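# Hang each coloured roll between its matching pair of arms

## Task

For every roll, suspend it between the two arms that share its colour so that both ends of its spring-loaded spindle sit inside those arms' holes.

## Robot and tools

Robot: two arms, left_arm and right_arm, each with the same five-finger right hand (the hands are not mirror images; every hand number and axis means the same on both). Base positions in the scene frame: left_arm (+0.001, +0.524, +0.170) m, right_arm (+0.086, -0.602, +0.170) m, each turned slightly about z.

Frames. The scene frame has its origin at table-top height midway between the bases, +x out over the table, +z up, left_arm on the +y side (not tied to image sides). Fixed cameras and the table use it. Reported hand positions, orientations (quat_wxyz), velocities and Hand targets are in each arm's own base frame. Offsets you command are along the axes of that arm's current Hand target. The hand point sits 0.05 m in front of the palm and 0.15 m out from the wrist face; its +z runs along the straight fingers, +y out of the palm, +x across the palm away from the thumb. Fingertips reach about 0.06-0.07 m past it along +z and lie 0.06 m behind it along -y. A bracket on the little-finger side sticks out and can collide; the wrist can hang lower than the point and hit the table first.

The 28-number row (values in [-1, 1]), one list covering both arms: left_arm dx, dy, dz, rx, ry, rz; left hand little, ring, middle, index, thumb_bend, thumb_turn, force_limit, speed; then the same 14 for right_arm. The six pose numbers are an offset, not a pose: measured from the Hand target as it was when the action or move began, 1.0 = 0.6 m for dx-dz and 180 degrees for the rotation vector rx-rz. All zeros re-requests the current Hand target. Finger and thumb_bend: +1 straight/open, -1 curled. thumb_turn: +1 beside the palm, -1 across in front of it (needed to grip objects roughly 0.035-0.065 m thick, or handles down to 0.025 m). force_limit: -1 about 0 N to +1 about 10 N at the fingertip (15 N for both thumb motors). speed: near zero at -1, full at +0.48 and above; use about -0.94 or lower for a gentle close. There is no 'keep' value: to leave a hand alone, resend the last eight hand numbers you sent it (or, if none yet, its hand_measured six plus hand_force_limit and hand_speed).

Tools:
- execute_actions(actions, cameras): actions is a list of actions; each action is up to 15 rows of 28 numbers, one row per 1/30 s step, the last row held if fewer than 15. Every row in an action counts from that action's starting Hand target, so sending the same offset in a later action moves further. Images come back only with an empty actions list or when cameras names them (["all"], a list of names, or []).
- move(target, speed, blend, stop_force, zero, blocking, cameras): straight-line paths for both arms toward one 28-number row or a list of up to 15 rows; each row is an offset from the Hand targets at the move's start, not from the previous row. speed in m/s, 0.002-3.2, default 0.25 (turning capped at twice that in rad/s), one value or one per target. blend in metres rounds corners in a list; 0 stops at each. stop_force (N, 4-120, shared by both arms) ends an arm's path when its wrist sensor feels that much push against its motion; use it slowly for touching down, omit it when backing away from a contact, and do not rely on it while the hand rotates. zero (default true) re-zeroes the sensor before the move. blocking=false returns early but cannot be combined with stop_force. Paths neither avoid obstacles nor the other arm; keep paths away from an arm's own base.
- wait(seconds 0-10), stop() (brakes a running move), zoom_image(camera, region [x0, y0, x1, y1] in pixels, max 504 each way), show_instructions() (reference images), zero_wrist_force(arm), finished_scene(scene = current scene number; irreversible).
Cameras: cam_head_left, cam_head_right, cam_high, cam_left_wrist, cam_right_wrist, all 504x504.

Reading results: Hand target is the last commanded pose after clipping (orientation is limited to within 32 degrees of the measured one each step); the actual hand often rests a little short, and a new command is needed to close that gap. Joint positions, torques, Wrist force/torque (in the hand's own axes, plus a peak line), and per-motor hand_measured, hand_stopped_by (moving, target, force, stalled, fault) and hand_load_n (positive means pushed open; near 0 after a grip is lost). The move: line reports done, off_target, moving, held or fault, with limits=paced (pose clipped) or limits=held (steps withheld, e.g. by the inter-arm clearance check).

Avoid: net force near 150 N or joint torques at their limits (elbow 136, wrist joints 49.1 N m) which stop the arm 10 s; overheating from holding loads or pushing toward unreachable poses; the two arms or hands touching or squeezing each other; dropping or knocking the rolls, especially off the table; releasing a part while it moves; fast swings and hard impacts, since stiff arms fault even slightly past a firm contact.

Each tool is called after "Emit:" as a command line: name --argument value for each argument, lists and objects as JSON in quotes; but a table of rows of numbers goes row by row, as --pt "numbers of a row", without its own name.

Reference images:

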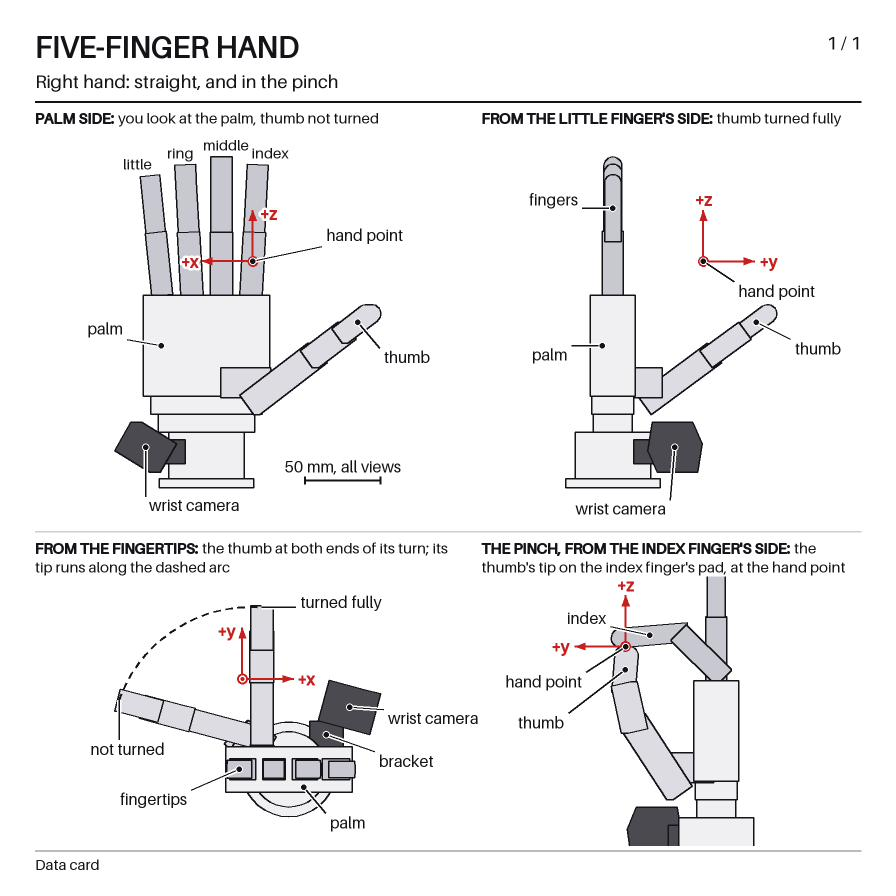

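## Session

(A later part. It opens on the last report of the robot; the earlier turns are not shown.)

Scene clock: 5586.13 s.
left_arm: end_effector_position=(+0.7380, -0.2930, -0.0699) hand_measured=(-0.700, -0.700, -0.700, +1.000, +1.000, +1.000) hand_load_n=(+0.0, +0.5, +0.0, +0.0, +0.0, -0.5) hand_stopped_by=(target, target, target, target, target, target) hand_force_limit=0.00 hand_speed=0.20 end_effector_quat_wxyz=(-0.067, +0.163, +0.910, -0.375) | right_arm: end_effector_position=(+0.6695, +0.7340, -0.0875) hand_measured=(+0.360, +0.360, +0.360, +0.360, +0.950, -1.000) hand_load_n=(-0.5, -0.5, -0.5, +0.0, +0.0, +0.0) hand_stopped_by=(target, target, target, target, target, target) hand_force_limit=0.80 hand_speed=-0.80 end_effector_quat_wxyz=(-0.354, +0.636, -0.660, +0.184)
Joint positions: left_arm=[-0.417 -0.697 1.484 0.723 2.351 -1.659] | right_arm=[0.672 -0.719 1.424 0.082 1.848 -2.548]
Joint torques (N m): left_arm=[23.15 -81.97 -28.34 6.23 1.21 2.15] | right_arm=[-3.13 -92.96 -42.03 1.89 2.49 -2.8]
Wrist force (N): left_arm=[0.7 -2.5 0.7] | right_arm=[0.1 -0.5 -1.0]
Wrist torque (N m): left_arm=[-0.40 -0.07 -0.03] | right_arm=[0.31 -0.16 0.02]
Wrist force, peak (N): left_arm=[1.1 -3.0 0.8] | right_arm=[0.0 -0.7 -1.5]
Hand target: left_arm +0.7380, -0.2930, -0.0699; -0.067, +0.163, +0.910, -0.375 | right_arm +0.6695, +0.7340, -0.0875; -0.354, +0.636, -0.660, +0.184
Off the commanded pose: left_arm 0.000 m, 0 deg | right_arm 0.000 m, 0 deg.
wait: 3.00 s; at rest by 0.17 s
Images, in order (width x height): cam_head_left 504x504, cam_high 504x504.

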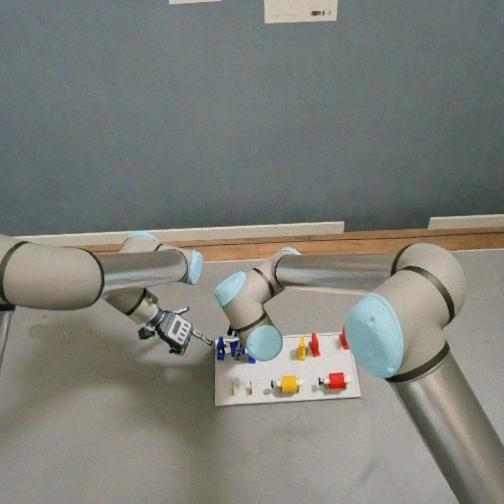

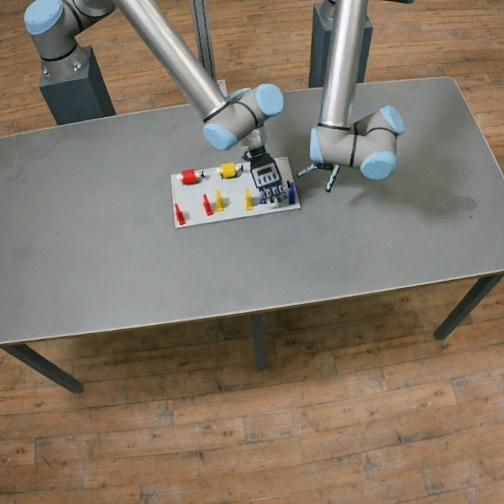

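Emit:
move --pt "0 0 0 0 0 0 -0.7 -0.7 -0.7 1 1 1 0 0.2 0.00733 0.01993 0.01533 -0.0013 0.04303 -0.05126 0.36 0.36 0.36 0.36 0.95 -1 0.8 -0.8" --speed 0.04 --cameras '["cam_high", "cam_head_left", "cam_right_wrist"]'

Emit:
zoom_image --camera "cam_head_left" --region '[208, 330, 248, 370]'

Scene clock: 5603.60 s.
left_arm: end_effector_position=(+0.7380, -0.2930, -0.0699) hand_measured=(-0.700, -0.700, -0.700, +1.000, +1.000, +1.000) hand_load_n=(+0.0, +0.0, +0.0, +0.0, +0.0, -0.5) hand_stopped_by=(target, target, target, target, target, target) hand_force_limit=0.00 hand_speed=0.20 end_effector_quat_wxyz=(-0.067, +0.163, +0.910, -0.375) | right_arm: end_effector_position=(+0.6677, +0.7332, -0.1031) hand_measured=(+0.360, +0.360, +0.360, +0.360, +0.950, -1.000) hand_load_n=(+0.0, +0.0, +0.0, +0.0, +0.0, +0.0) hand_stopped_by=(target, target, target, target, target, target) hand_force_limit=0.80 hand_speed=-0.80 end_effector_quat_wxyz=(-0.292, +0.674, -0.630, +0.253)
Joint positions: left_arm=[-0.417 -0.697 1.484 0.723 2.351 -1.659] | right_arm=[0.715 -0.656 1.318 0.215 1.991 -2.649]
Joint torques (N m): left_arm=[23.37 -83.17 -29.01 6.17 1.16 1.77] | right_arm=[-4.35 -117.51 -24.61 0.22 -1.53 3.65]
Wrist force (N): left_arm=[0.7 -2.4 0.6] | right_arm=[0.0 -0.2 -1.1]
Wrist torque (N m): left_arm=[-0.38 -0.07 -0.02] | right_arm=[0.36 -0.10 0.28]
Wrist force, peak (N): left_arm=[1.3 -2.8 0.6] | right_arm=[0.1 -1.0 -1.4]
Hand target: left_arm +0.7380, -0.2930, -0.0699; -0.067, +0.163, +0.910, -0.375 | right_arm +0.6678, +0.7331, -0.1031; -0.292, +0.674, -0.630, +0.253
Off the commanded pose: left_arm 0.000 m, 0 deg | right_arm 0.000 m, 0 deg.
move: done
camera_calibration:
cam_right_wrist: T_world_to_cam=[[-0.660265, -0.267026, -0.70196, 0.566371], [-0.627917, 0.709044, 0.3209, -0.0820711], [0.412032, 0.652651, -0.635827, -0.708321], [0, 0, 0, 1]] pos_world=[0.614272, 0.671714, -0.0264632]
Images, in order (width x height): cam_head_left 504x504, cam_high 504x504, cam_right_wrist 504x504.

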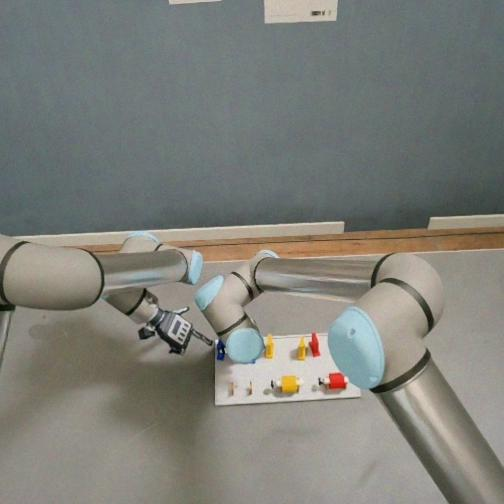

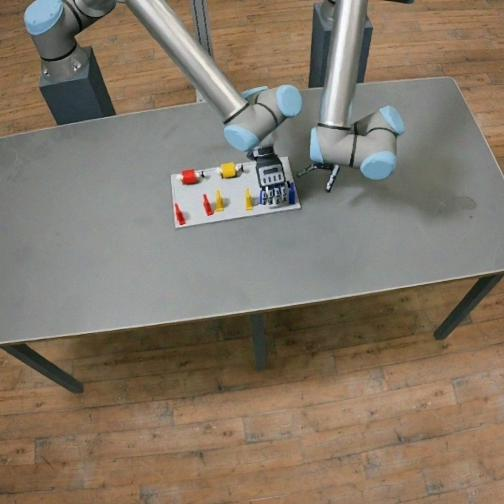

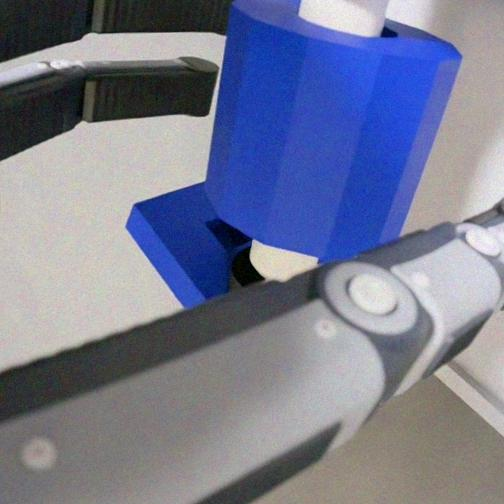

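Scaled by 12.600 from the camera's 504x504 image, which has a finer 720x720 frame.

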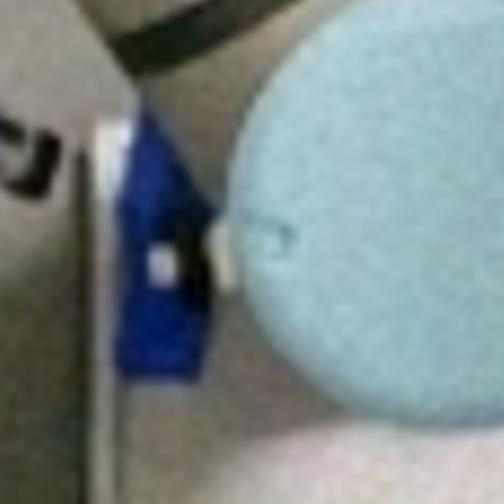

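Emit:
execute_actions --actions '[[[0,0,0,0,0,0,-0.7,-0.7,-0.7,1,1,1,0,0.2,0,0,0,0,0,0,0.36,0.36,0.0,0.0,0.5,-1,-0.6,-0.9]]]'

Emit:
wait --seconds 4

Emit:
execute_actions --actions '[[[0,0,0,0,0,0,-0.7,-0.7,-0.7,1,1,1,0,0.2,0,0,0,0,0,0,0.36,0.36,-0.15,-0.15,0.3,-1,0.2,-0.94]]]'

Emit:
wait --seconds 3

Emit:
execute_actions --actions '[[[0,0,0,0,0,0,-0.7,-0.7,-0.7,1,1,1,0,0.2,0,0,0,0,0,0,0.36,0.36,-0.3,-0.3,0,-1,0.8,-0.9]]]'

Emit:
wait --seconds 4 --cameras '["cam_high", "cam_right_wrist", "cam_head_left"]'

Emit:
zoom_image --camera "cam_head_left" --region '[208, 330, 248, 370]'

Scene clock: 5619.23 s.
left_arm: end_effector_position=(+0.7380, -0.2930, -0.0699) hand_measured=(-0.700, -0.700, -0.700, +1.000, +1.000, +1.000) hand_load_n=(+0.0, +0.0, +0.0, +0.0, +0.0, -0.5) hand_stopped_by=(target, target, target, target, target, target) hand_force_limit=0.00 hand_speed=0.20 end_effector_quat_wxyz=(-0.067, +0.163, +0.910, -0.375) | right_arm: end_effector_position=(+0.6678, +0.7331, -0.1031) hand_measured=(+0.360, +0.360, +0.100, +0.054, +0.660, -1.000) hand_load_n=(+0.0, +0.0, +0.5, +3.0, +3.5, +0.5) hand_stopped_by=(target, target, force, force, force, target) hand_force_limit=-0.60 hand_speed=-0.90 end_effector_quat_wxyz=(-0.292, +0.674, -0.630, +0.253)
Joint positions: left_arm=[-0.417 -0.697 1.484 0.723 2.351 -1.659] | right_arm=[0.715 -0.656 1.319 0.215 1.991 -2.649]
Joint torques (N m): left_arm=[22.02 -81.6 -28.24 6.1 0.93 1.97] | right_arm=[-13.6 -118.35 -26 3.13 -1.34 3.95]
Wrist force (N): left_arm=[1.0 -2.3 0.2] | right_arm=[-0.1 -0.3 -0.7]
Wrist torque (N m): left_arm=[-0.34 -0.11 0.00] | right_arm=[0.30 -0.08 0.19]
Wrist force, peak (N): left_arm=[1.1 -2.8 0.7] | right_arm=[-1.0 -1.2 0.4]
Hand target: left_arm +0.7380, -0.2930, -0.0699; -0.067, +0.163, +0.910, -0.375 | right_arm +0.6678, +0.7331, -0.1031; -0.292, +0.674, -0.630, +0.253
Off the commanded pose: left_arm 0.000 m, 0 deg | right_arm 0.000 m, 0 deg.
Step readings (end_effector_position of left_arm | right_arm):
0: (+0.7380, -0.2930, -0.0699) | (+0.6678, +0.7332, -0.1031)
1: (+0.7380, -0.2930, -0.0699) | (+0.6678, +0.7332, -0.1031)
2: (+0.7380, -0.2930, -0.0699) | (+0.6678, +0.7332, -0.1031)
4: (+0.7380, -0.2930, -0.0699) | (+0.6678, +0.7332, -0.1031)
8: (+0.7380, -0.2930, -0.0699) | (+0.6678, +0.7332, -0.1031)
15: (+0.7380, -0.2930, -0.0699) | (+0.6678, +0.7332, -0.1031)

Scene clock: 5623.23 s.
left_arm: end_effector_position=(+0.7380, -0.2930, -0.0699) hand_measured=(-0.700, -0.700, -0.700, +1.000, +1.000, +1.000) hand_load_n=(+0.0, +0.0, +0.0, +0.0, +0.0, +0.0) hand_stopped_by=(target, target, target, target, target, target) hand_force_limit=0.00 hand_speed=0.20 end_effector_quat_wxyz=(-0.067, +0.163, +0.910, -0.375) | right_arm: end_effector_position=(+0.6678, +0.7331, -0.1031) hand_measured=(+0.360, +0.360, +0.100, +0.054, +0.660, -1.000) hand_load_n=(+0.0, +0.0, +0.5, +3.0, +3.5, +0.0) hand_stopped_by=(target, target, force, force, force, target) hand_force_limit=-0.60 hand_speed=-0.90 end_effector_quat_wxyz=(-0.292, +0.674, -0.630, +0.253)
Joint positions: left_arm=[-0.417 -0.697 1.484 0.723 2.351 -1.659] | right_arm=[0.715 -0.656 1.319 0.215 1.991 -2.649]
Joint torques (N m): left_arm=[21.92 -82.9 -28.45 5.92 1.06 1.89] | right_arm=[2.94 -114.5 -28.36 3.42 -0.83 3.59]
Wrist force (N): left_arm=[0.8 -2.4 0.4] | right_arm=[-0.1 0.3 -0.9]
Wrist torque (N m): left_arm=[-0.38 -0.08 -0.02] | right_arm=[0.40 -0.09 0.21]
Wrist force, peak (N): left_arm=[0.6 -2.9 0.6] | right_arm=[0.2 0.3 -1.1]
Hand target: left_arm +0.7380, -0.2930, -0.0699; -0.067, +0.163, +0.910, -0.375 | right_arm +0.6678, +0.7331, -0.1031; -0.292, +0.674, -0.630, +0.253
Off the commanded pose: left_arm 0.000 m, 0 deg | right_arm 0.000 m, 0 deg.
wait: 4.00 s; at rest by 0.17 s

Scene clock: 5623.93 s.
left_arm: end_effector_position=(+0.7380, -0.2930, -0.0699) hand_measured=(-0.700, -0.700, -0.700, +1.000, +1.000, +1.000) hand_load_n=(+0.0, +0.0, +0.0, +0.0, +0.0, +0.0) hand_stopped_by=(target, target, target, target, target, target) hand_force_limit=0.00 hand_speed=0.20 end_effector_quat_wxyz=(-0.067, +0.163, +0.910, -0.375) | right_arm: end_effector_position=(+0.6678, +0.7331, -0.1031) hand_measured=(+0.360, +0.360, +0.086, +0.044, +0.652, -1.000) hand_load_n=(+0.0, +0.0, +7.0, +6.5, +9.0, +1.5) hand_stopped_by=(target, target, force, force, force, target) hand_force_limit=0.20 hand_speed=-0.94 end_effector_quat_wxyz=(-0.292, +0.674, -0.630, +0.253)
Joint positions: left_arm=[-0.417 -0.697 1.484 0.723 2.351 -1.659] | right_arm=[0.715 -0.656 1.319 0.215 1.991 -2.649]
Joint torques (N m): left_arm=[23.09 -82.32 -28.13 6.02 1 2.07] | right_arm=[5.43 -113.22 -28.54 3.46 -1 3.64]
Wrist force (N): left_arm=[0.6 -2.4 0.6] | right_arm=[-1.2 -1.6 1.4]
Wrist torque (N m): left_arm=[-0.39 -0.04 -0.03] | right_arm=[0.39 -0.18 0.16]
Wrist force, peak (N): left_arm=[0.7 -2.9 0.5] | right_arm=[-1.4 -1.9 2.2]
Hand target: left_arm +0.7380, -0.2930, -0.0699; -0.067, +0.163, +0.910, -0.375 | right_arm +0.6678, +0.7331, -0.1031; -0.292, +0.674, -0.630, +0.253
Off the commanded pose: left_arm 0.000 m, 0 deg | right_arm 0.000 m, 0 deg.
Step readings (end_effector_position of left_arm | right_arm):
0: (+0.7380, -0.2930, -0.0699) | (+0.6678, +0.7331, -0.1031)
1: (+0.7380, -0.2930, -0.0699) | (+0.6678, +0.7331, -0.1031)
2: (+0.7380, -0.2930, -0.0699) | (+0.6678, +0.7331, -0.1031)
4: (+0.7380, -0.2930, -0.0699) | (+0.6678, +0.7331, -0.1031)
8: (+0.7380, -0.2930, -0.0699) | (+0.6678, +0.7331, -0.1031)
15: (+0.7380, -0.2930, -0.0699) | (+0.6678, +0.7331, -0.1031)

Scene clock: 5626.93 s.
left_arm: end_effector_position=(+0.7380, -0.2930, -0.0699) hand_measured=(-0.700, -0.700, -0.700, +1.000, +1.000, +1.000) hand_load_n=(+0.0, +0.0, +0.0, +0.0, +0.0, +0.0) hand_stopped_by=(target, target, target, target, target, target) hand_force_limit=0.00 hand_speed=0.20 end_effector_quat_wxyz=(-0.067, +0.163, +0.910, -0.375) | right_arm: end_effector_position=(+0.6678, +0.7331, -0.1031) hand_measured=(+0.360, +0.360, +0.086, +0.044, +0.652, -1.000) hand_load_n=(+0.0, -0.5, +7.5, +6.5, +9.0, +1.5) hand_stopped_by=(target, target, force, force, force, target) hand_force_limit=0.20 hand_speed=-0.94 end_effector_quat_wxyz=(-0.292, +0.674, -0.630, +0.253)
Joint positions: left_arm=[-0.417 -0.697 1.484 0.723 2.351 -1.659] | right_arm=[0.715 -0.656 1.319 0.215 1.991 -2.649]
Joint torques (N m): left_arm=[22.67 -81.38 -29.17 6.17 1.16 2.32] | right_arm=[16.34 -112.4 -29.79 3.59 -0.4 3.59]
Wrist force (N): left_arm=[0.9 -2.2 0.7] | right_arm=[-1.0 -1.7 1.2]
Wrist torque (N m): left_arm=[-0.36 -0.09 -0.01] | right_arm=[0.39 -0.21 0.18]
Wrist force, peak (N): left_arm=[0.9 -2.9 0.7] | right_arm=[-1.5 -1.9 1.9]
Hand target: left_arm +0.7380, -0.2930, -0.0699; -0.067, +0.163, +0.910, -0.375 | right_arm +0.6678, +0.7331, -0.1031; -0.292, +0.674, -0.630, +0.253
Off the commanded pose: left_arm 0.000 m, 0 deg | right_arm 0.000 m, 0 deg.
wait: 3.00 s; at rest by 0.17 s

Scene clock: 5627.63 s.
left_arm: end_effector_position=(+0.7380, -0.2930, -0.0699) hand_measured=(-0.700, -0.700, -0.700, +1.000, +1.000, +1.000) hand_load_n=(+0.0, +0.0, +0.0, +0.0, +0.0, +0.0) hand_stopped_by=(target, target, target, target, target, target) hand_force_limit=0.00 hand_speed=0.20 end_effector_quat_wxyz=(-0.067, +0.163, +0.910, -0.375) | right_arm: end_effector_position=(+0.6678, +0.7331, -0.1031) hand_measured=(+0.360, +0.360, +0.070, +0.028, +0.652, -1.000) hand_load_n=(+0.0, +0.0, +10.0, +10.0, +17.5, +3.0) hand_stopped_by=(target, target, force, force, force, target) hand_force_limit=0.80 hand_speed=-0.90 end_effector_quat_wxyz=(-0.292, +0.674, -0.630, +0.253)
Joint positions: left_arm=[-0.417 -0.697 1.484 0.723 2.351 -1.659] | right_arm=[0.715 -0.656 1.319 0.215 1.991 -2.649]
Joint torques (N m): left_arm=[19.66 -81.22 -28.35 5.86 1.14 1.95] | right_arm=[18.53 -111.66 -30.67 3.54 -0.2 3.26]
Wrist force (N): left_arm=[0.9 -2.3 0.4] | right_arm=[-0.3 -0.2 0.3]
Wrist torque (N m): left_arm=[-0.36 -0.08 -0.02] | right_arm=[0.43 -0.19 0.22]
Wrist force, peak (N): left_arm=[0.7 -2.9 0.9] | right_arm=[-1.3 -1.7 2.2]
Hand target: left_arm +0.7380, -0.2930, -0.0699; -0.067, +0.163, +0.910, -0.375 | right_arm +0.6678, +0.7331, -0.1031; -0.292, +0.674, -0.630, +0.253
Off the commanded pose: left_arm 0.000 m, 0 deg | right_arm 0.000 m, 0 deg.
Step readings (end_effector_position of left_arm | right_arm):
0: (+0.7380, -0.2930, -0.0699) | (+0.6678, +0.7331, -0.1031)
1: (+0.7380, -0.2930, -0.0699) | (+0.6678, +0.7331, -0.1031)
2: (+0.7380, -0.2930, -0.0699) | (+0.6678, +0.7331, -0.1031)
4: (+0.7380, -0.2930, -0.0699) | (+0.6678, +0.7331, -0.1031)
8: (+0.7380, -0.2930, -0.0699) | (+0.6678, +0.7331, -0.1031)
15: (+0.7380, -0.2930, -0.0699) | (+0.6678, +0.7331, -0.1031)

Scene clock: 5631.63 s.
left_arm: end_effector_position=(+0.7380, -0.2930, -0.0699) hand_measured=(-0.700, -0.700, -0.700, +1.000, +1.000, +1.000) hand_load_n=(+0.0, +0.0, +0.0, +0.0, +0.0, +0.0) hand_stopped_by=(target, target, target, target, target, target) hand_force_limit=0.00 hand_speed=0.20 end_effector_quat_wxyz=(-0.067, +0.163, +0.910, -0.375) | right_arm: end_effector_position=(+0.6678, +0.7331, -0.1031) hand_measured=(+0.360, +0.360, +0.070, +0.028, +0.652, -1.000) hand_load_n=(+0.0, +0.0, +10.0, +10.0, +17.5, +3.0) hand_stopped_by=(target, target, force, force, force, target) hand_force_limit=0.80 hand_speed=-0.90 end_effector_quat_wxyz=(-0.292, +0.674, -0.630, +0.253)
Joint positions: left_arm=[-0.417 -0.697 1.484 0.723 2.351 -1.659] | right_arm=[0.715 -0.656 1.319 0.215 1.991 -2.649]
Joint torques (N m): left_arm=[22.51 -82.4 -28.35 6.02 1.3 1.93] | right_arm=[19.39 -111.32 -31.2 3.41 0.46 3.5]
Wrist force (N): left_arm=[1.0 -2.5 0.6] | right_arm=[-0.8 -0.5 0.3]
Wrist torque (N m): left_arm=[-0.40 -0.11 -0.01] | right_arm=[0.39 -0.12 0.18]
Wrist force, peak (N): left_arm=[0.6 -2.8 1.0] | right_arm=[-0.4 -0.9 0.9]
Hand target: left_arm +0.7380, -0.2930, -0.0699; -0.067, +0.163, +0.910, -0.375 | right_arm +0.6678, +0.7331, -0.1031; -0.292, +0.674, -0.630, +0.253
Off the commanded pose: left_arm 0.000 m, 0 deg | right_arm 0.000 m, 0 deg.
wait: 4.00 s; at rest by 0.17 s
camera_calibration:
cam_right_wrist: T_world_to_cam=[[-0.660373, -0.266612, -0.702015, 0.566131], [-0.627747, 0.709046, 0.321228, -0.0820971], [0.412117, 0.652819, -0.6356, -0.708415], [0, 0, 0, 1]] pos_world=[0.614272, 0.671615, -0.0264639]
Images, in order (width x height): cam_head_left 504x504, cam_high 504x504, cam_right_wrist 504x504.

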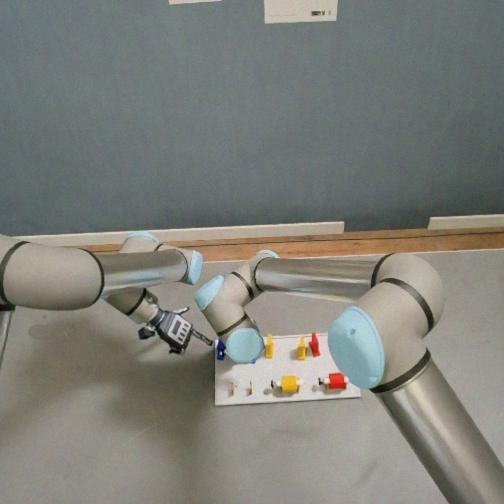

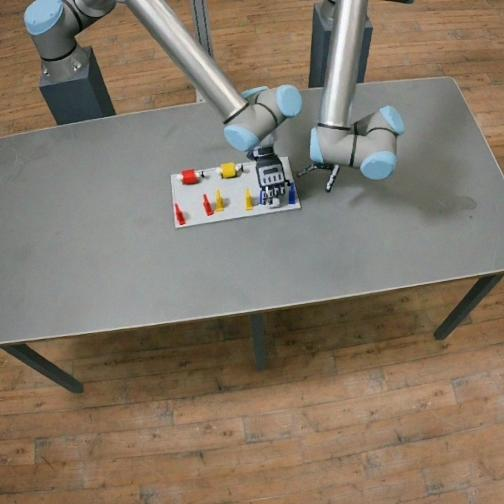

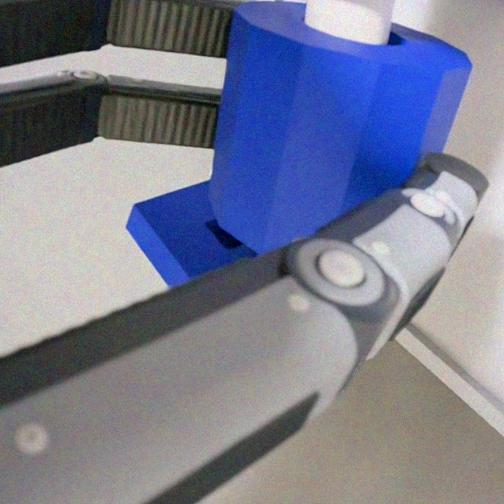

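Scaled by 12.600 from the camera's 504x504 image, which has a finer 720x720 frame.

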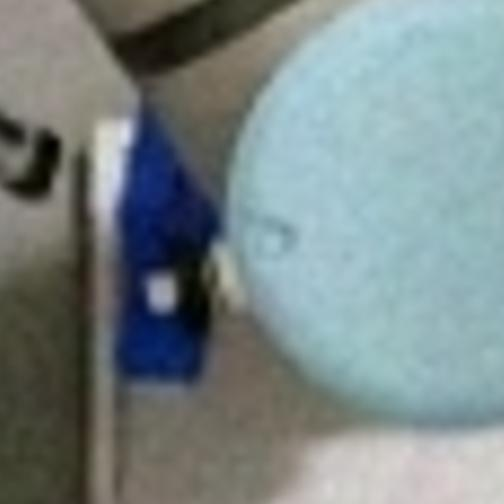

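Emit:
zoom_image --camera "cam_high" --region '[260, 165, 300, 205]'

Scaled by 12.600 from the camera's 504x504 image, which has a finer 720x720 frame.

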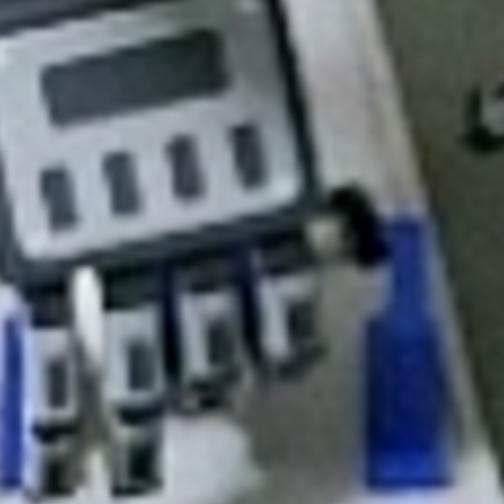

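Emit:
move --pt "0 0 0 0 0 0 -0.7 -0.7 -0.7 1 1 1 0 0.2 0.00333 -0.00795 -0.01318 -0.00036 -0.04697 0.02783 0.36 0.36 -0.3 -0.3 0 -1 0.8 -0.9" --speed 0.03 --cameras '["cam_high", "cam_head_left", "cam_right_wrist", "cam_left_wrist"]'

Emit:
zoom_image --camera "cam_high" --region '[260, 165, 300, 205]'

Emit:
zoom_image --camera "cam_head_left" --region '[208, 330, 248, 370]'

Scene clock: 5662.60 s.
left_arm: end_effector_position=(+0.7380, -0.2930, -0.0699) hand_measured=(-0.700, -0.700, -0.700, +1.000, +1.000, +1.000) hand_load_n=(+0.0, +0.0, +0.0, +0.0, +0.0, +0.0) hand_stopped_by=(target, target, target, target, target, target) hand_force_limit=0.00 hand_speed=0.20 end_effector_quat_wxyz=(-0.067, +0.163, +0.910, -0.375) | right_arm: end_effector_position=(+0.6657, +0.7306, -0.0942) hand_measured=(+0.360, +0.360, +0.070, +0.028, +0.652, -1.000) hand_load_n=(+0.0, +0.0, +7.5, +9.5, +17.5, +3.0) hand_stopped_by=(target, target, force, force, force, target) hand_force_limit=0.80 hand_speed=-0.90 end_effector_quat_wxyz=(-0.348, +0.663, -0.636, +0.189)
Joint positions: left_arm=[-0.417 -0.697 1.484 0.723 2.351 -1.659] | right_arm=[0.669 -0.717 1.428 0.079 1.83 -2.622]
Joint torques (N m): left_arm=[20.84 -83.28 -27.81 5.63 1.28 2.45] | right_arm=[5.19 -95.94 -43.93 3.97 3.94 1.46]
Wrist force (N): left_arm=[0.8 -2.8 0.7] | right_arm=[0.3 -0.3 -1.0]
Wrist torque (N m): left_arm=[-0.45 -0.07 -0.03] | right_arm=[0.31 -0.16 -0.02]
Wrist force, peak (N): left_arm=[0.6 -2.8 0.8] | right_arm=[0.4 -1.5 1.5]
Hand target: left_arm +0.7380, -0.2930, -0.0699; -0.067, +0.163, +0.910, -0.375 | right_arm +0.6657, +0.7307, -0.0942; -0.348, +0.663, -0.636, +0.189
Off the commanded pose: left_arm 0.000 m, 0 deg | right_arm 0.000 m, 0 deg.
move: done
camera_calibration:
cam_left_wrist: T_world_to_cam=[[-0.00526831, 0.720103, -0.693847, 0.163672], [0.936722, 0.246431, 0.248644, -0.608922], [0.350035, -0.648632, -0.675835, -0.378694], [0, 0, 0, 1]] pos_world=[0.703809, -0.213436, 0.00903416]
cam_right_wrist: T_world_to_cam=[[-0.66015, -0.176567, -0.730086, 0.501728], [-0.651737, 0.617853, 0.439882, 0.00924311], [0.373417, 0.766213, -0.522951, -0.74671], [0, 0, 0, 1]] pos_world=[0.616074, 0.655016, -0.0282541]
Images, in order (width x height): cam_head_left 504x504, cam_high 504x504, cam_left_wrist 504x504, cam_right_wrist 504x504.

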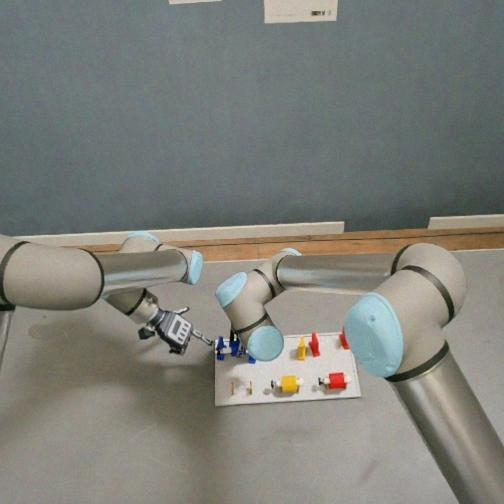

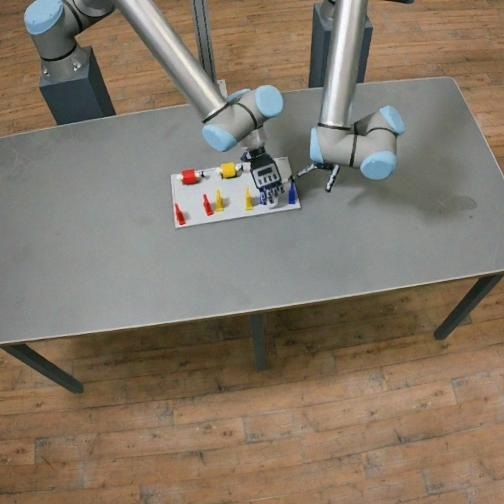

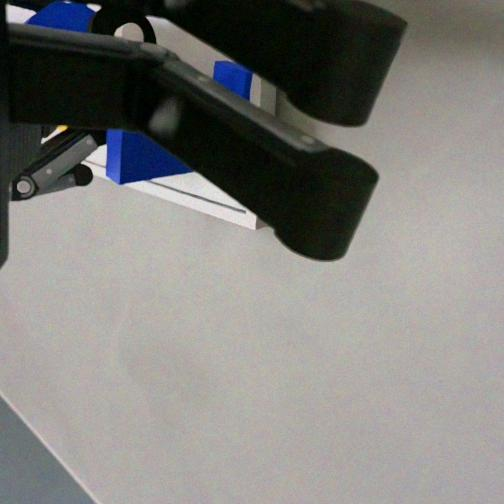

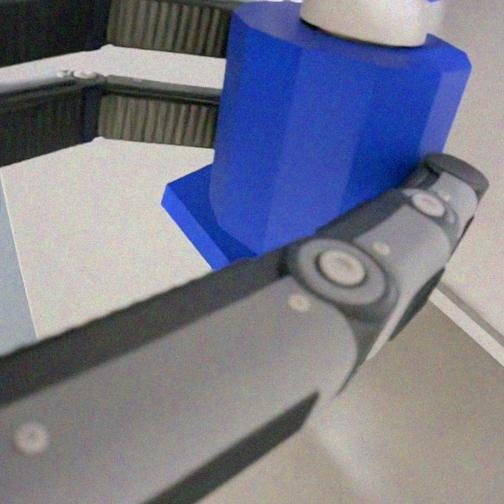

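Scaled by 12.600 from the camera's 504x504 image, which has a finer 720x720 frame.

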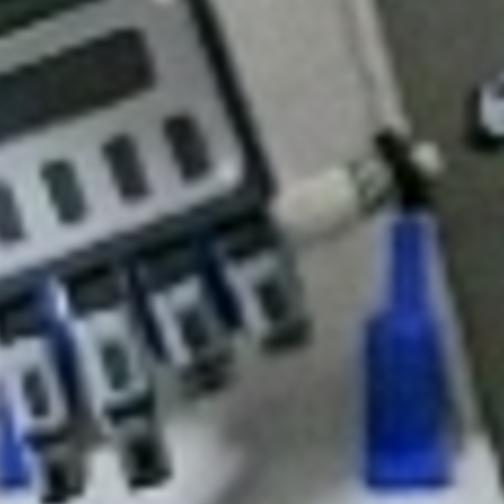

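Scaled by 12.600 from the camera's 504x504 image, which has a finer 720x720 frame.

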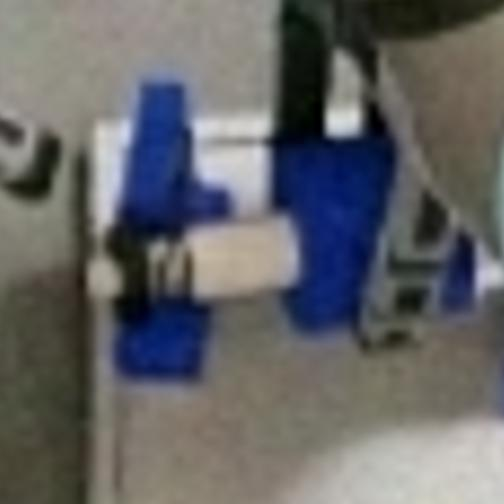

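Emit:
zoom_image --camera "cam_high" --region '[248, 165, 298, 215]'

Emit:
zoom_image --camera "cam_head_left" --region '[213, 325, 263, 375]'

Emit:
zoom_image --camera "cam_right_wrist" --region '[200, 0, 504, 260]'

Scaled by 10.080 from the camera's 504x504 image, which has a finer 720x720 frame.

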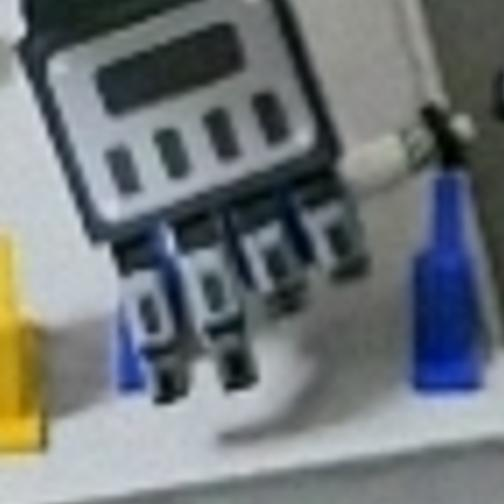

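Scaled by 10.080 from the camera's 504x504 image, which has a finer 720x720 frame.

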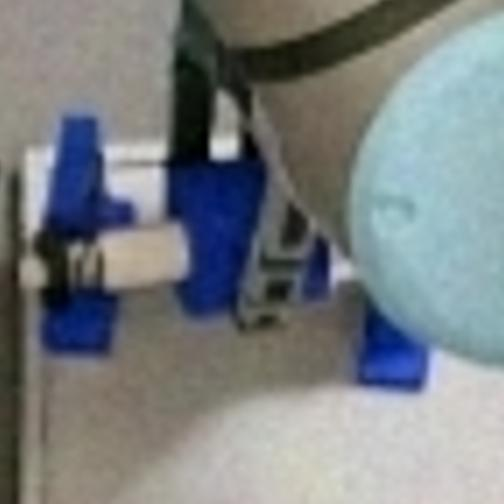

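Scaled by 1.658 from the camera's 504x504 image, which has a finer 720x720 frame.

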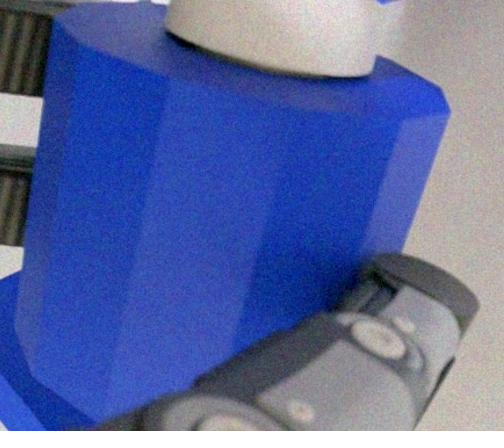

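Emit:
move --pt "0.0211 0.0473 -0.1519 0 0 0 -0.7 -0.7 -0.7 1 1 1 0 0.2 0 0 0 0 0 0 0.36 0.36 -0.3 -0.3 0 -1 0.8 -0.9" --speed 0.15

Scene clock: 5768.67 s.
left_arm: end_effector_position=(+0.7556, -0.2094, -0.0251) hand_measured=(-0.700, -0.700, -0.700, +1.000, +1.000, +1.000) hand_load_n=(+0.0, +0.0, +0.0, +0.0, +0.0, +0.0) hand_stopped_by=(target, target, target, target, target, target) hand_force_limit=0.00 hand_speed=0.20 end_effector_quat_wxyz=(-0.067, +0.163, +0.910, -0.375) | right_arm: end_effector_position=(+0.6657, +0.7307, -0.0942) hand_measured=(+0.360, +0.360, +0.070, +0.028, +0.652, -1.000) hand_load_n=(+0.0, +0.0, +7.5, +9.5, +17.0, +3.0) hand_stopped_by=(target, target, force, force, force, target) hand_force_limit=0.80 hand_speed=-0.90 end_effector_quat_wxyz=(-0.348, +0.663, -0.636, +0.189)
Joint positions: left_arm=[-0.305 -0.725 1.468 0.878 2.352 -1.502] | right_arm=[0.669 -0.717 1.428 0.079 1.83 -2.622]
Joint torques (N m): left_arm=[-4.18 -76.58 -17.93 3.66 0.25 -0.16] | right_arm=[18.44 -93.39 -43.12 3.79 4.06 -3.11]
Wrist force (N): left_arm=[0.8 -2.5 0.7] | right_arm=[0.2 -0.2 -1.2]
Wrist torque (N m): left_arm=[-0.42 -0.10 0.10] | right_arm=[0.33 -0.14 -0.01]
Wrist force, peak (N): left_arm=[0.2 -3.1 2.6] | right_arm=[0.6 -0.2 -1.5]
Hand target: left_arm +0.7554, -0.2095, -0.0253; -0.067, +0.163, +0.910, -0.375 | right_arm +0.6657, +0.7307, -0.0942; -0.348, +0.663, -0.636, +0.189
Off the commanded pose: left_arm 0.000 m, 0 deg | right_arm 0.000 m, 0 deg.
move: done

Emit:
move --pt "0 0 0 0 0 0 -0.7 -0.7 -0.7 1 1 1 0 0.2 -0.00954 -0.0349 -0.03446 0 0 0 0.36 0.36 -0.3 -0.3 0 -1 0.8 -0.9" --pt "0 0 0 0 0 0 -0.7 -0.7 -0.7 1 1 1 0 0.2 -0.01285 -0.02163 -0.0308 -0.00424 0.01183 -0.043 0.36 0.36 -0.3 -0.3 0 -1 0.8 -0.9" --speed 0.08 --cameras '["cam_high", "cam_right_wrist", "cam_head_left"]'

Emit:
zoom_image --camera "cam_high" --region '[248, 165, 298, 215]'

Emit:
zoom_image --camera "cam_right_wrist" --region '[200, 0, 504, 260]'

Scene clock: 5806.07 s.
left_arm: end_effector_position=(+0.7554, -0.2095, -0.0253) hand_measured=(-0.700, -0.700, -0.700, +1.000, +1.000, +1.000) hand_load_n=(+0.0, +0.0, +0.0, -0.5, +0.0, -0.5) hand_stopped_by=(target, target, target, target, target, target) hand_force_limit=0.00 hand_speed=0.20 end_effector_quat_wxyz=(-0.067, +0.163, +0.910, -0.375) | right_arm: end_effector_position=(+0.6611, +0.7337, -0.0710) hand_measured=(+0.360, +0.360, +0.070, +0.028, +0.652, -1.000) hand_load_n=(+0.0, +0.0, +7.0, +9.0, +17.0, +2.5) hand_stopped_by=(target, target, force, force, force, target) hand_force_limit=0.80 hand_speed=-0.90 end_effector_quat_wxyz=(-0.318, +0.703, -0.597, +0.220)
Joint positions: left_arm=[-0.305 -0.725 1.468 0.878 2.352 -1.502] | right_arm=[0.69 -0.723 1.378 0.17 1.873 -2.733]
Joint torques (N m): left_arm=[-16.84 -77.24 -16.29 5.92 0.94 1.87] | right_arm=[-17.3 -115.15 -25.25 0.06 -1.58 4.35]
Wrist force (N): left_arm=[0.7 -2.5 1.0] | right_arm=[0.4 0.0 -0.6]
Wrist torque (N m): left_arm=[-0.45 -0.09 0.10] | right_arm=[0.30 -0.17 0.04]
Wrist force, peak (N): left_arm=[1.0 -2.8 0.7] | right_arm=[-0.2 -0.4 -1.7]
Hand target: left_arm +0.7554, -0.2095, -0.0253; -0.067, +0.163, +0.910, -0.375 | right_arm +0.6612, +0.7335, -0.0709; -0.318, +0.703, -0.597, +0.220
Off the commanded pose: left_arm 0.000 m, 0 deg | right_arm 0.000 m, 0 deg.
move: done
camera_calibration:
cam_right_wrist: T_world_to_cam=[[-0.63231, -0.309576, -0.710174, 0.596823], [-0.700793, 0.619347, 0.353975, 0.0194406], [0.330262, 0.721507, -0.608568, -0.679944], [0, 0, 0, 1]] pos_world=[0.615561, 0.663306, 0.00317437]
Images, in order (width x height): cam_head_left 504x504, cam_high 504x504, cam_right_wrist 504x504.

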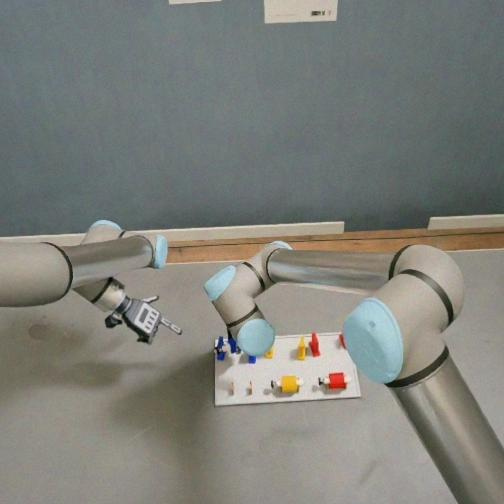

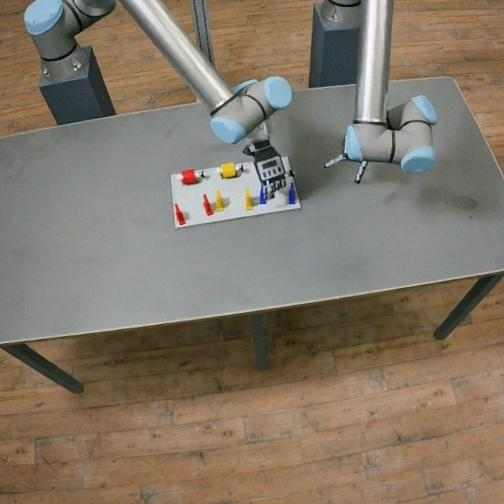

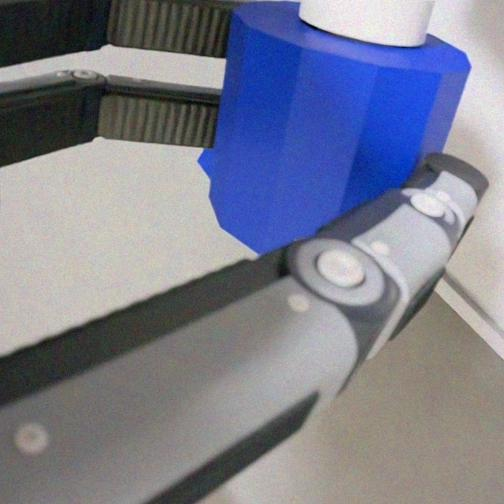

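Scaled by 10.080 from the camera's 504x504 image, which has a finer 720x720 frame.

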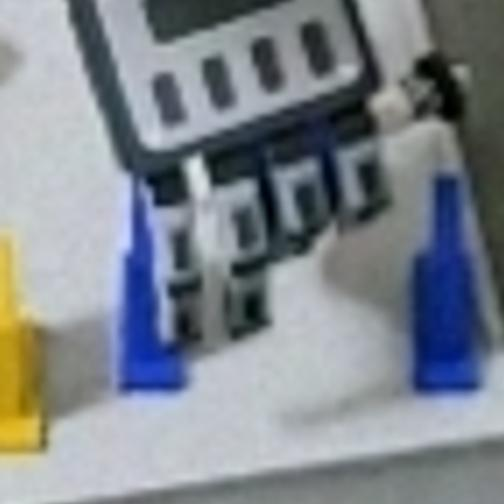

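Scaled by 1.658 from the camera's 504x504 image, which has a finer 720x720 frame.

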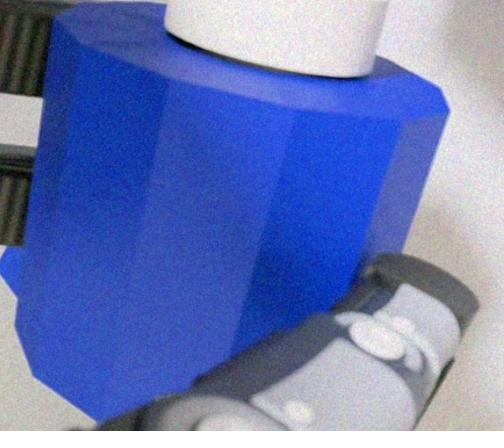

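Emit:
move --pt "0 0 0 0 0 0 -0.7 -0.7 -0.7 1 1 1 0 0.2 -0.0053 0 0.0005 0 0 0 0.36 0.36 -0.3 -0.3 0 -1 0.8 -0.9" --pt "0 0 0 0 0 0 -0.7 -0.7 -0.7 1 1 1 0 0.2 -0.00185 0.03513 0.03513 0 0 0 0.36 0.36 -0.3 -0.3 0 -1 0.8 -0.9" --speed 0.05 --stop_force 5 --cameras '["cam_right_wrist"]'

Emit:
zoom_image --camera "cam_right_wrist" --region '[200, 0, 504, 260]'

Scene clock: 5829.80 s.
left_arm: end_effector_position=(+0.7554, -0.2095, -0.0253) hand_measured=(-0.700, -0.700, -0.700, +1.000, +1.000, +1.000) hand_load_n=(+0.0, +0.0, +0.0, +0.0, +0.0, -0.5) hand_stopped_by=(target, target, target, target, target, target) hand_force_limit=0.00 hand_speed=0.20 end_effector_quat_wxyz=(-0.067, +0.163, +0.910, -0.375) | right_arm: end_effector_position=(+0.6607, +0.7367, -0.1006) hand_measured=(+0.360, +0.360, +0.070, +0.028, +0.652, -1.000) hand_load_n=(+0.0, +0.0, +7.0, +9.5, +17.0, +3.0) hand_stopped_by=(target, target, force, force, force, target) hand_force_limit=0.80 hand_speed=-0.90 end_effector_quat_wxyz=(-0.318, +0.703, -0.597, +0.220)
Joint positions: left_arm=[-0.305 -0.725 1.468 0.878 2.352 -1.502] | right_arm=[0.694 -0.69 1.376 0.139 1.875 -2.73]
Joint torques (N m): left_arm=[-14.57 -76.03 -17.17 4.58 1.06 0.89] | right_arm=[-20.42 -114.88 -42.48 4.02 -0.22 -3.26]
Wrist force (N): left_arm=[0.4 -2.2 0.8] | right_arm=[-0.1 -0.2 -0.5]
Wrist torque (N m): left_arm=[-0.39 -0.04 0.09] | right_arm=[0.25 -0.10 0.00]
Wrist force, peak (N): left_arm=[1.1 -2.8 1.0] | right_arm=[1.7 -0.1 -0.7]
Hand target: left_arm +0.7554, -0.2095, -0.0253; -0.067, +0.163, +0.910, -0.375 | right_arm +0.6607, +0.7367, -0.1006; -0.318, +0.703, -0.597, +0.220
Off the commanded pose: left_arm 0.000 m, 0 deg | right_arm 0.000 m, 0 deg.
move: done
camera_calibration:
cam_right_wrist: T_world_to_cam=[[-0.632431, -0.309333, -0.710172, 0.57639], [-0.700631, 0.619448, 0.354119, 0.0276172], [0.330374, 0.721525, -0.608486, -0.700068], [0, 0, 0, 1]] pos_world=[0.61516, 0.666305, -0.026426]
Images, in order (width x height): cam_right_wrist 504x504.

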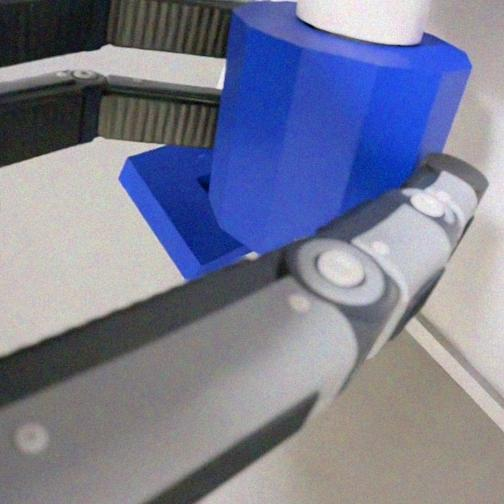

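Scaled by 1.658 from the camera's 504x504 image, which has a finer 720x720 frame.

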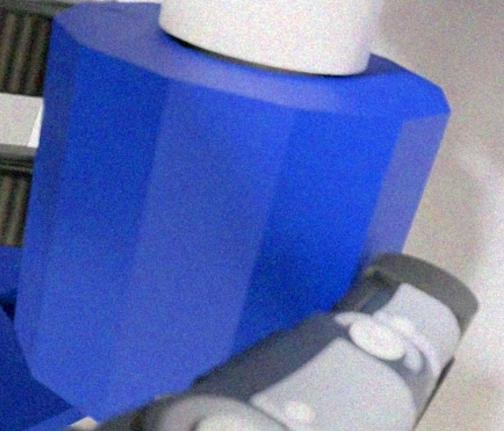

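Emit:
move --pt "0 0 0 0 0 0 -0.7 -0.7 -0.7 1 1 1 0 0.2 0.035 0 0 0 0 0 0.36 0.36 -0.3 -0.3 0 -1 0.8 -0.9" --speed 0.012 --stop_force 4 --cameras '["cam_right_wrist", "cam_high"]'

Emit:
zoom_image --camera "cam_right_wrist" --region '[200, 0, 504, 260]'

Scene clock: 5836.57 s.
left_arm: end_effector_position=(+0.7554, -0.2095, -0.0253) hand_measured=(-0.700, -0.700, -0.700, +1.000, +1.000, +1.000) hand_load_n=(+0.0, +0.0, +0.0, +0.0, +0.0, +0.0) hand_stopped_by=(target, target, target, target, target, target) hand_force_limit=0.00 hand_speed=0.20 end_effector_quat_wxyz=(-0.067, +0.163, +0.910, -0.375) | right_arm: end_effector_position=(+0.6629, +0.7258, -0.1014) hand_measured=(+0.360, +0.360, +0.070, +0.028, +0.652, -1.000) hand_load_n=(+0.0, +0.0, +8.5, +9.5, +17.0, +2.5) hand_stopped_by=(target, target, force, force, force, target) hand_force_limit=0.80 hand_speed=-0.90 end_effector_quat_wxyz=(-0.318, +0.703, -0.597, +0.220)
Joint positions: left_arm=[-0.305 -0.725 1.468 0.878 2.352 -1.502] | right_arm=[0.682 -0.699 1.396 0.126 1.866 -2.74]
Joint torques (N m): left_arm=[-16.91 -78.06 -18.66 3.99 0.43 0.42] | right_arm=[19.91 -93.94 -43.34 4.02 3.95 3.8]
Wrist force (N): left_arm=[0.9 -2.5 0.8] | right_arm=[-1.0 0.5 0.9]
Wrist torque (N m): left_arm=[-0.43 -0.11 0.11] | right_arm=[0.31 -0.17 0.27]
Wrist force, peak (N): left_arm=[1.0 -2.8 1.0] | right_arm=[-5.0 0.4 2.2]
Hand target: left_arm +0.7554, -0.2095, -0.0253; -0.067, +0.163, +0.910, -0.375 | right_arm +0.6629, +0.7258, -0.1014; -0.318, +0.703, -0.597, +0.220 (not the last commanded pose)
Off the commanded pose: left_arm 0.000 m, 0 deg | right_arm 0.010 m, 0 deg.
move: contact (right_arm)
camera_calibration:
cam_right_wrist: T_world_to_cam=[[-0.632398, -0.309258, -0.710233, 0.573771], [-0.700663, 0.619378, 0.354179, 0.0362603], [0.33037, 0.721616, -0.608379, -0.693473], [0, 0, 0, 1]] pos_world=[0.61736, 0.655406, -0.027226]
Images, in order (width x height): cam_high 504x504, cam_right_wrist 504x504.

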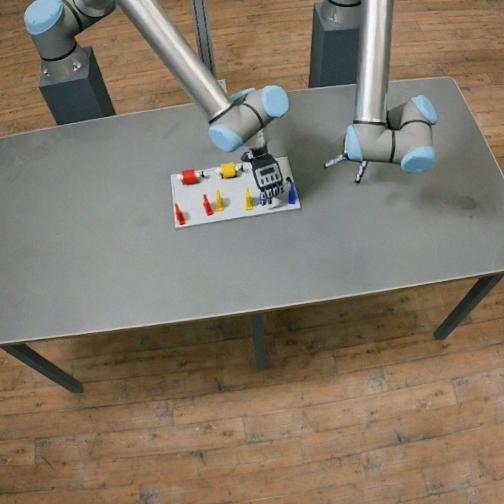

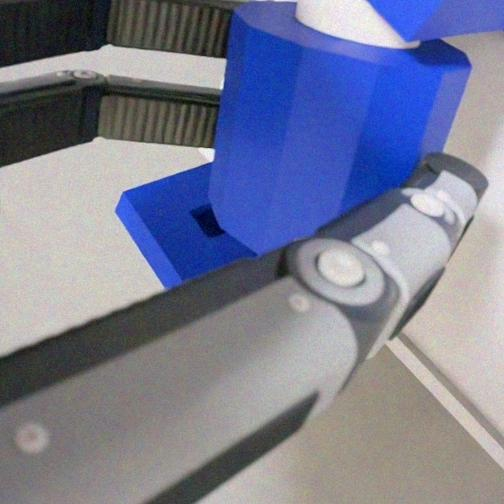

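Scaled by 1.658 from the camera's 504x504 image, which has a finer 720x720 frame.

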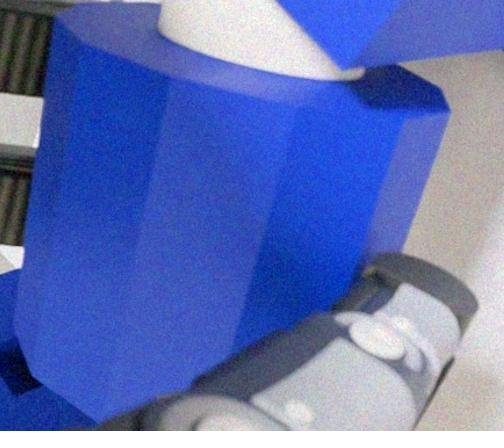

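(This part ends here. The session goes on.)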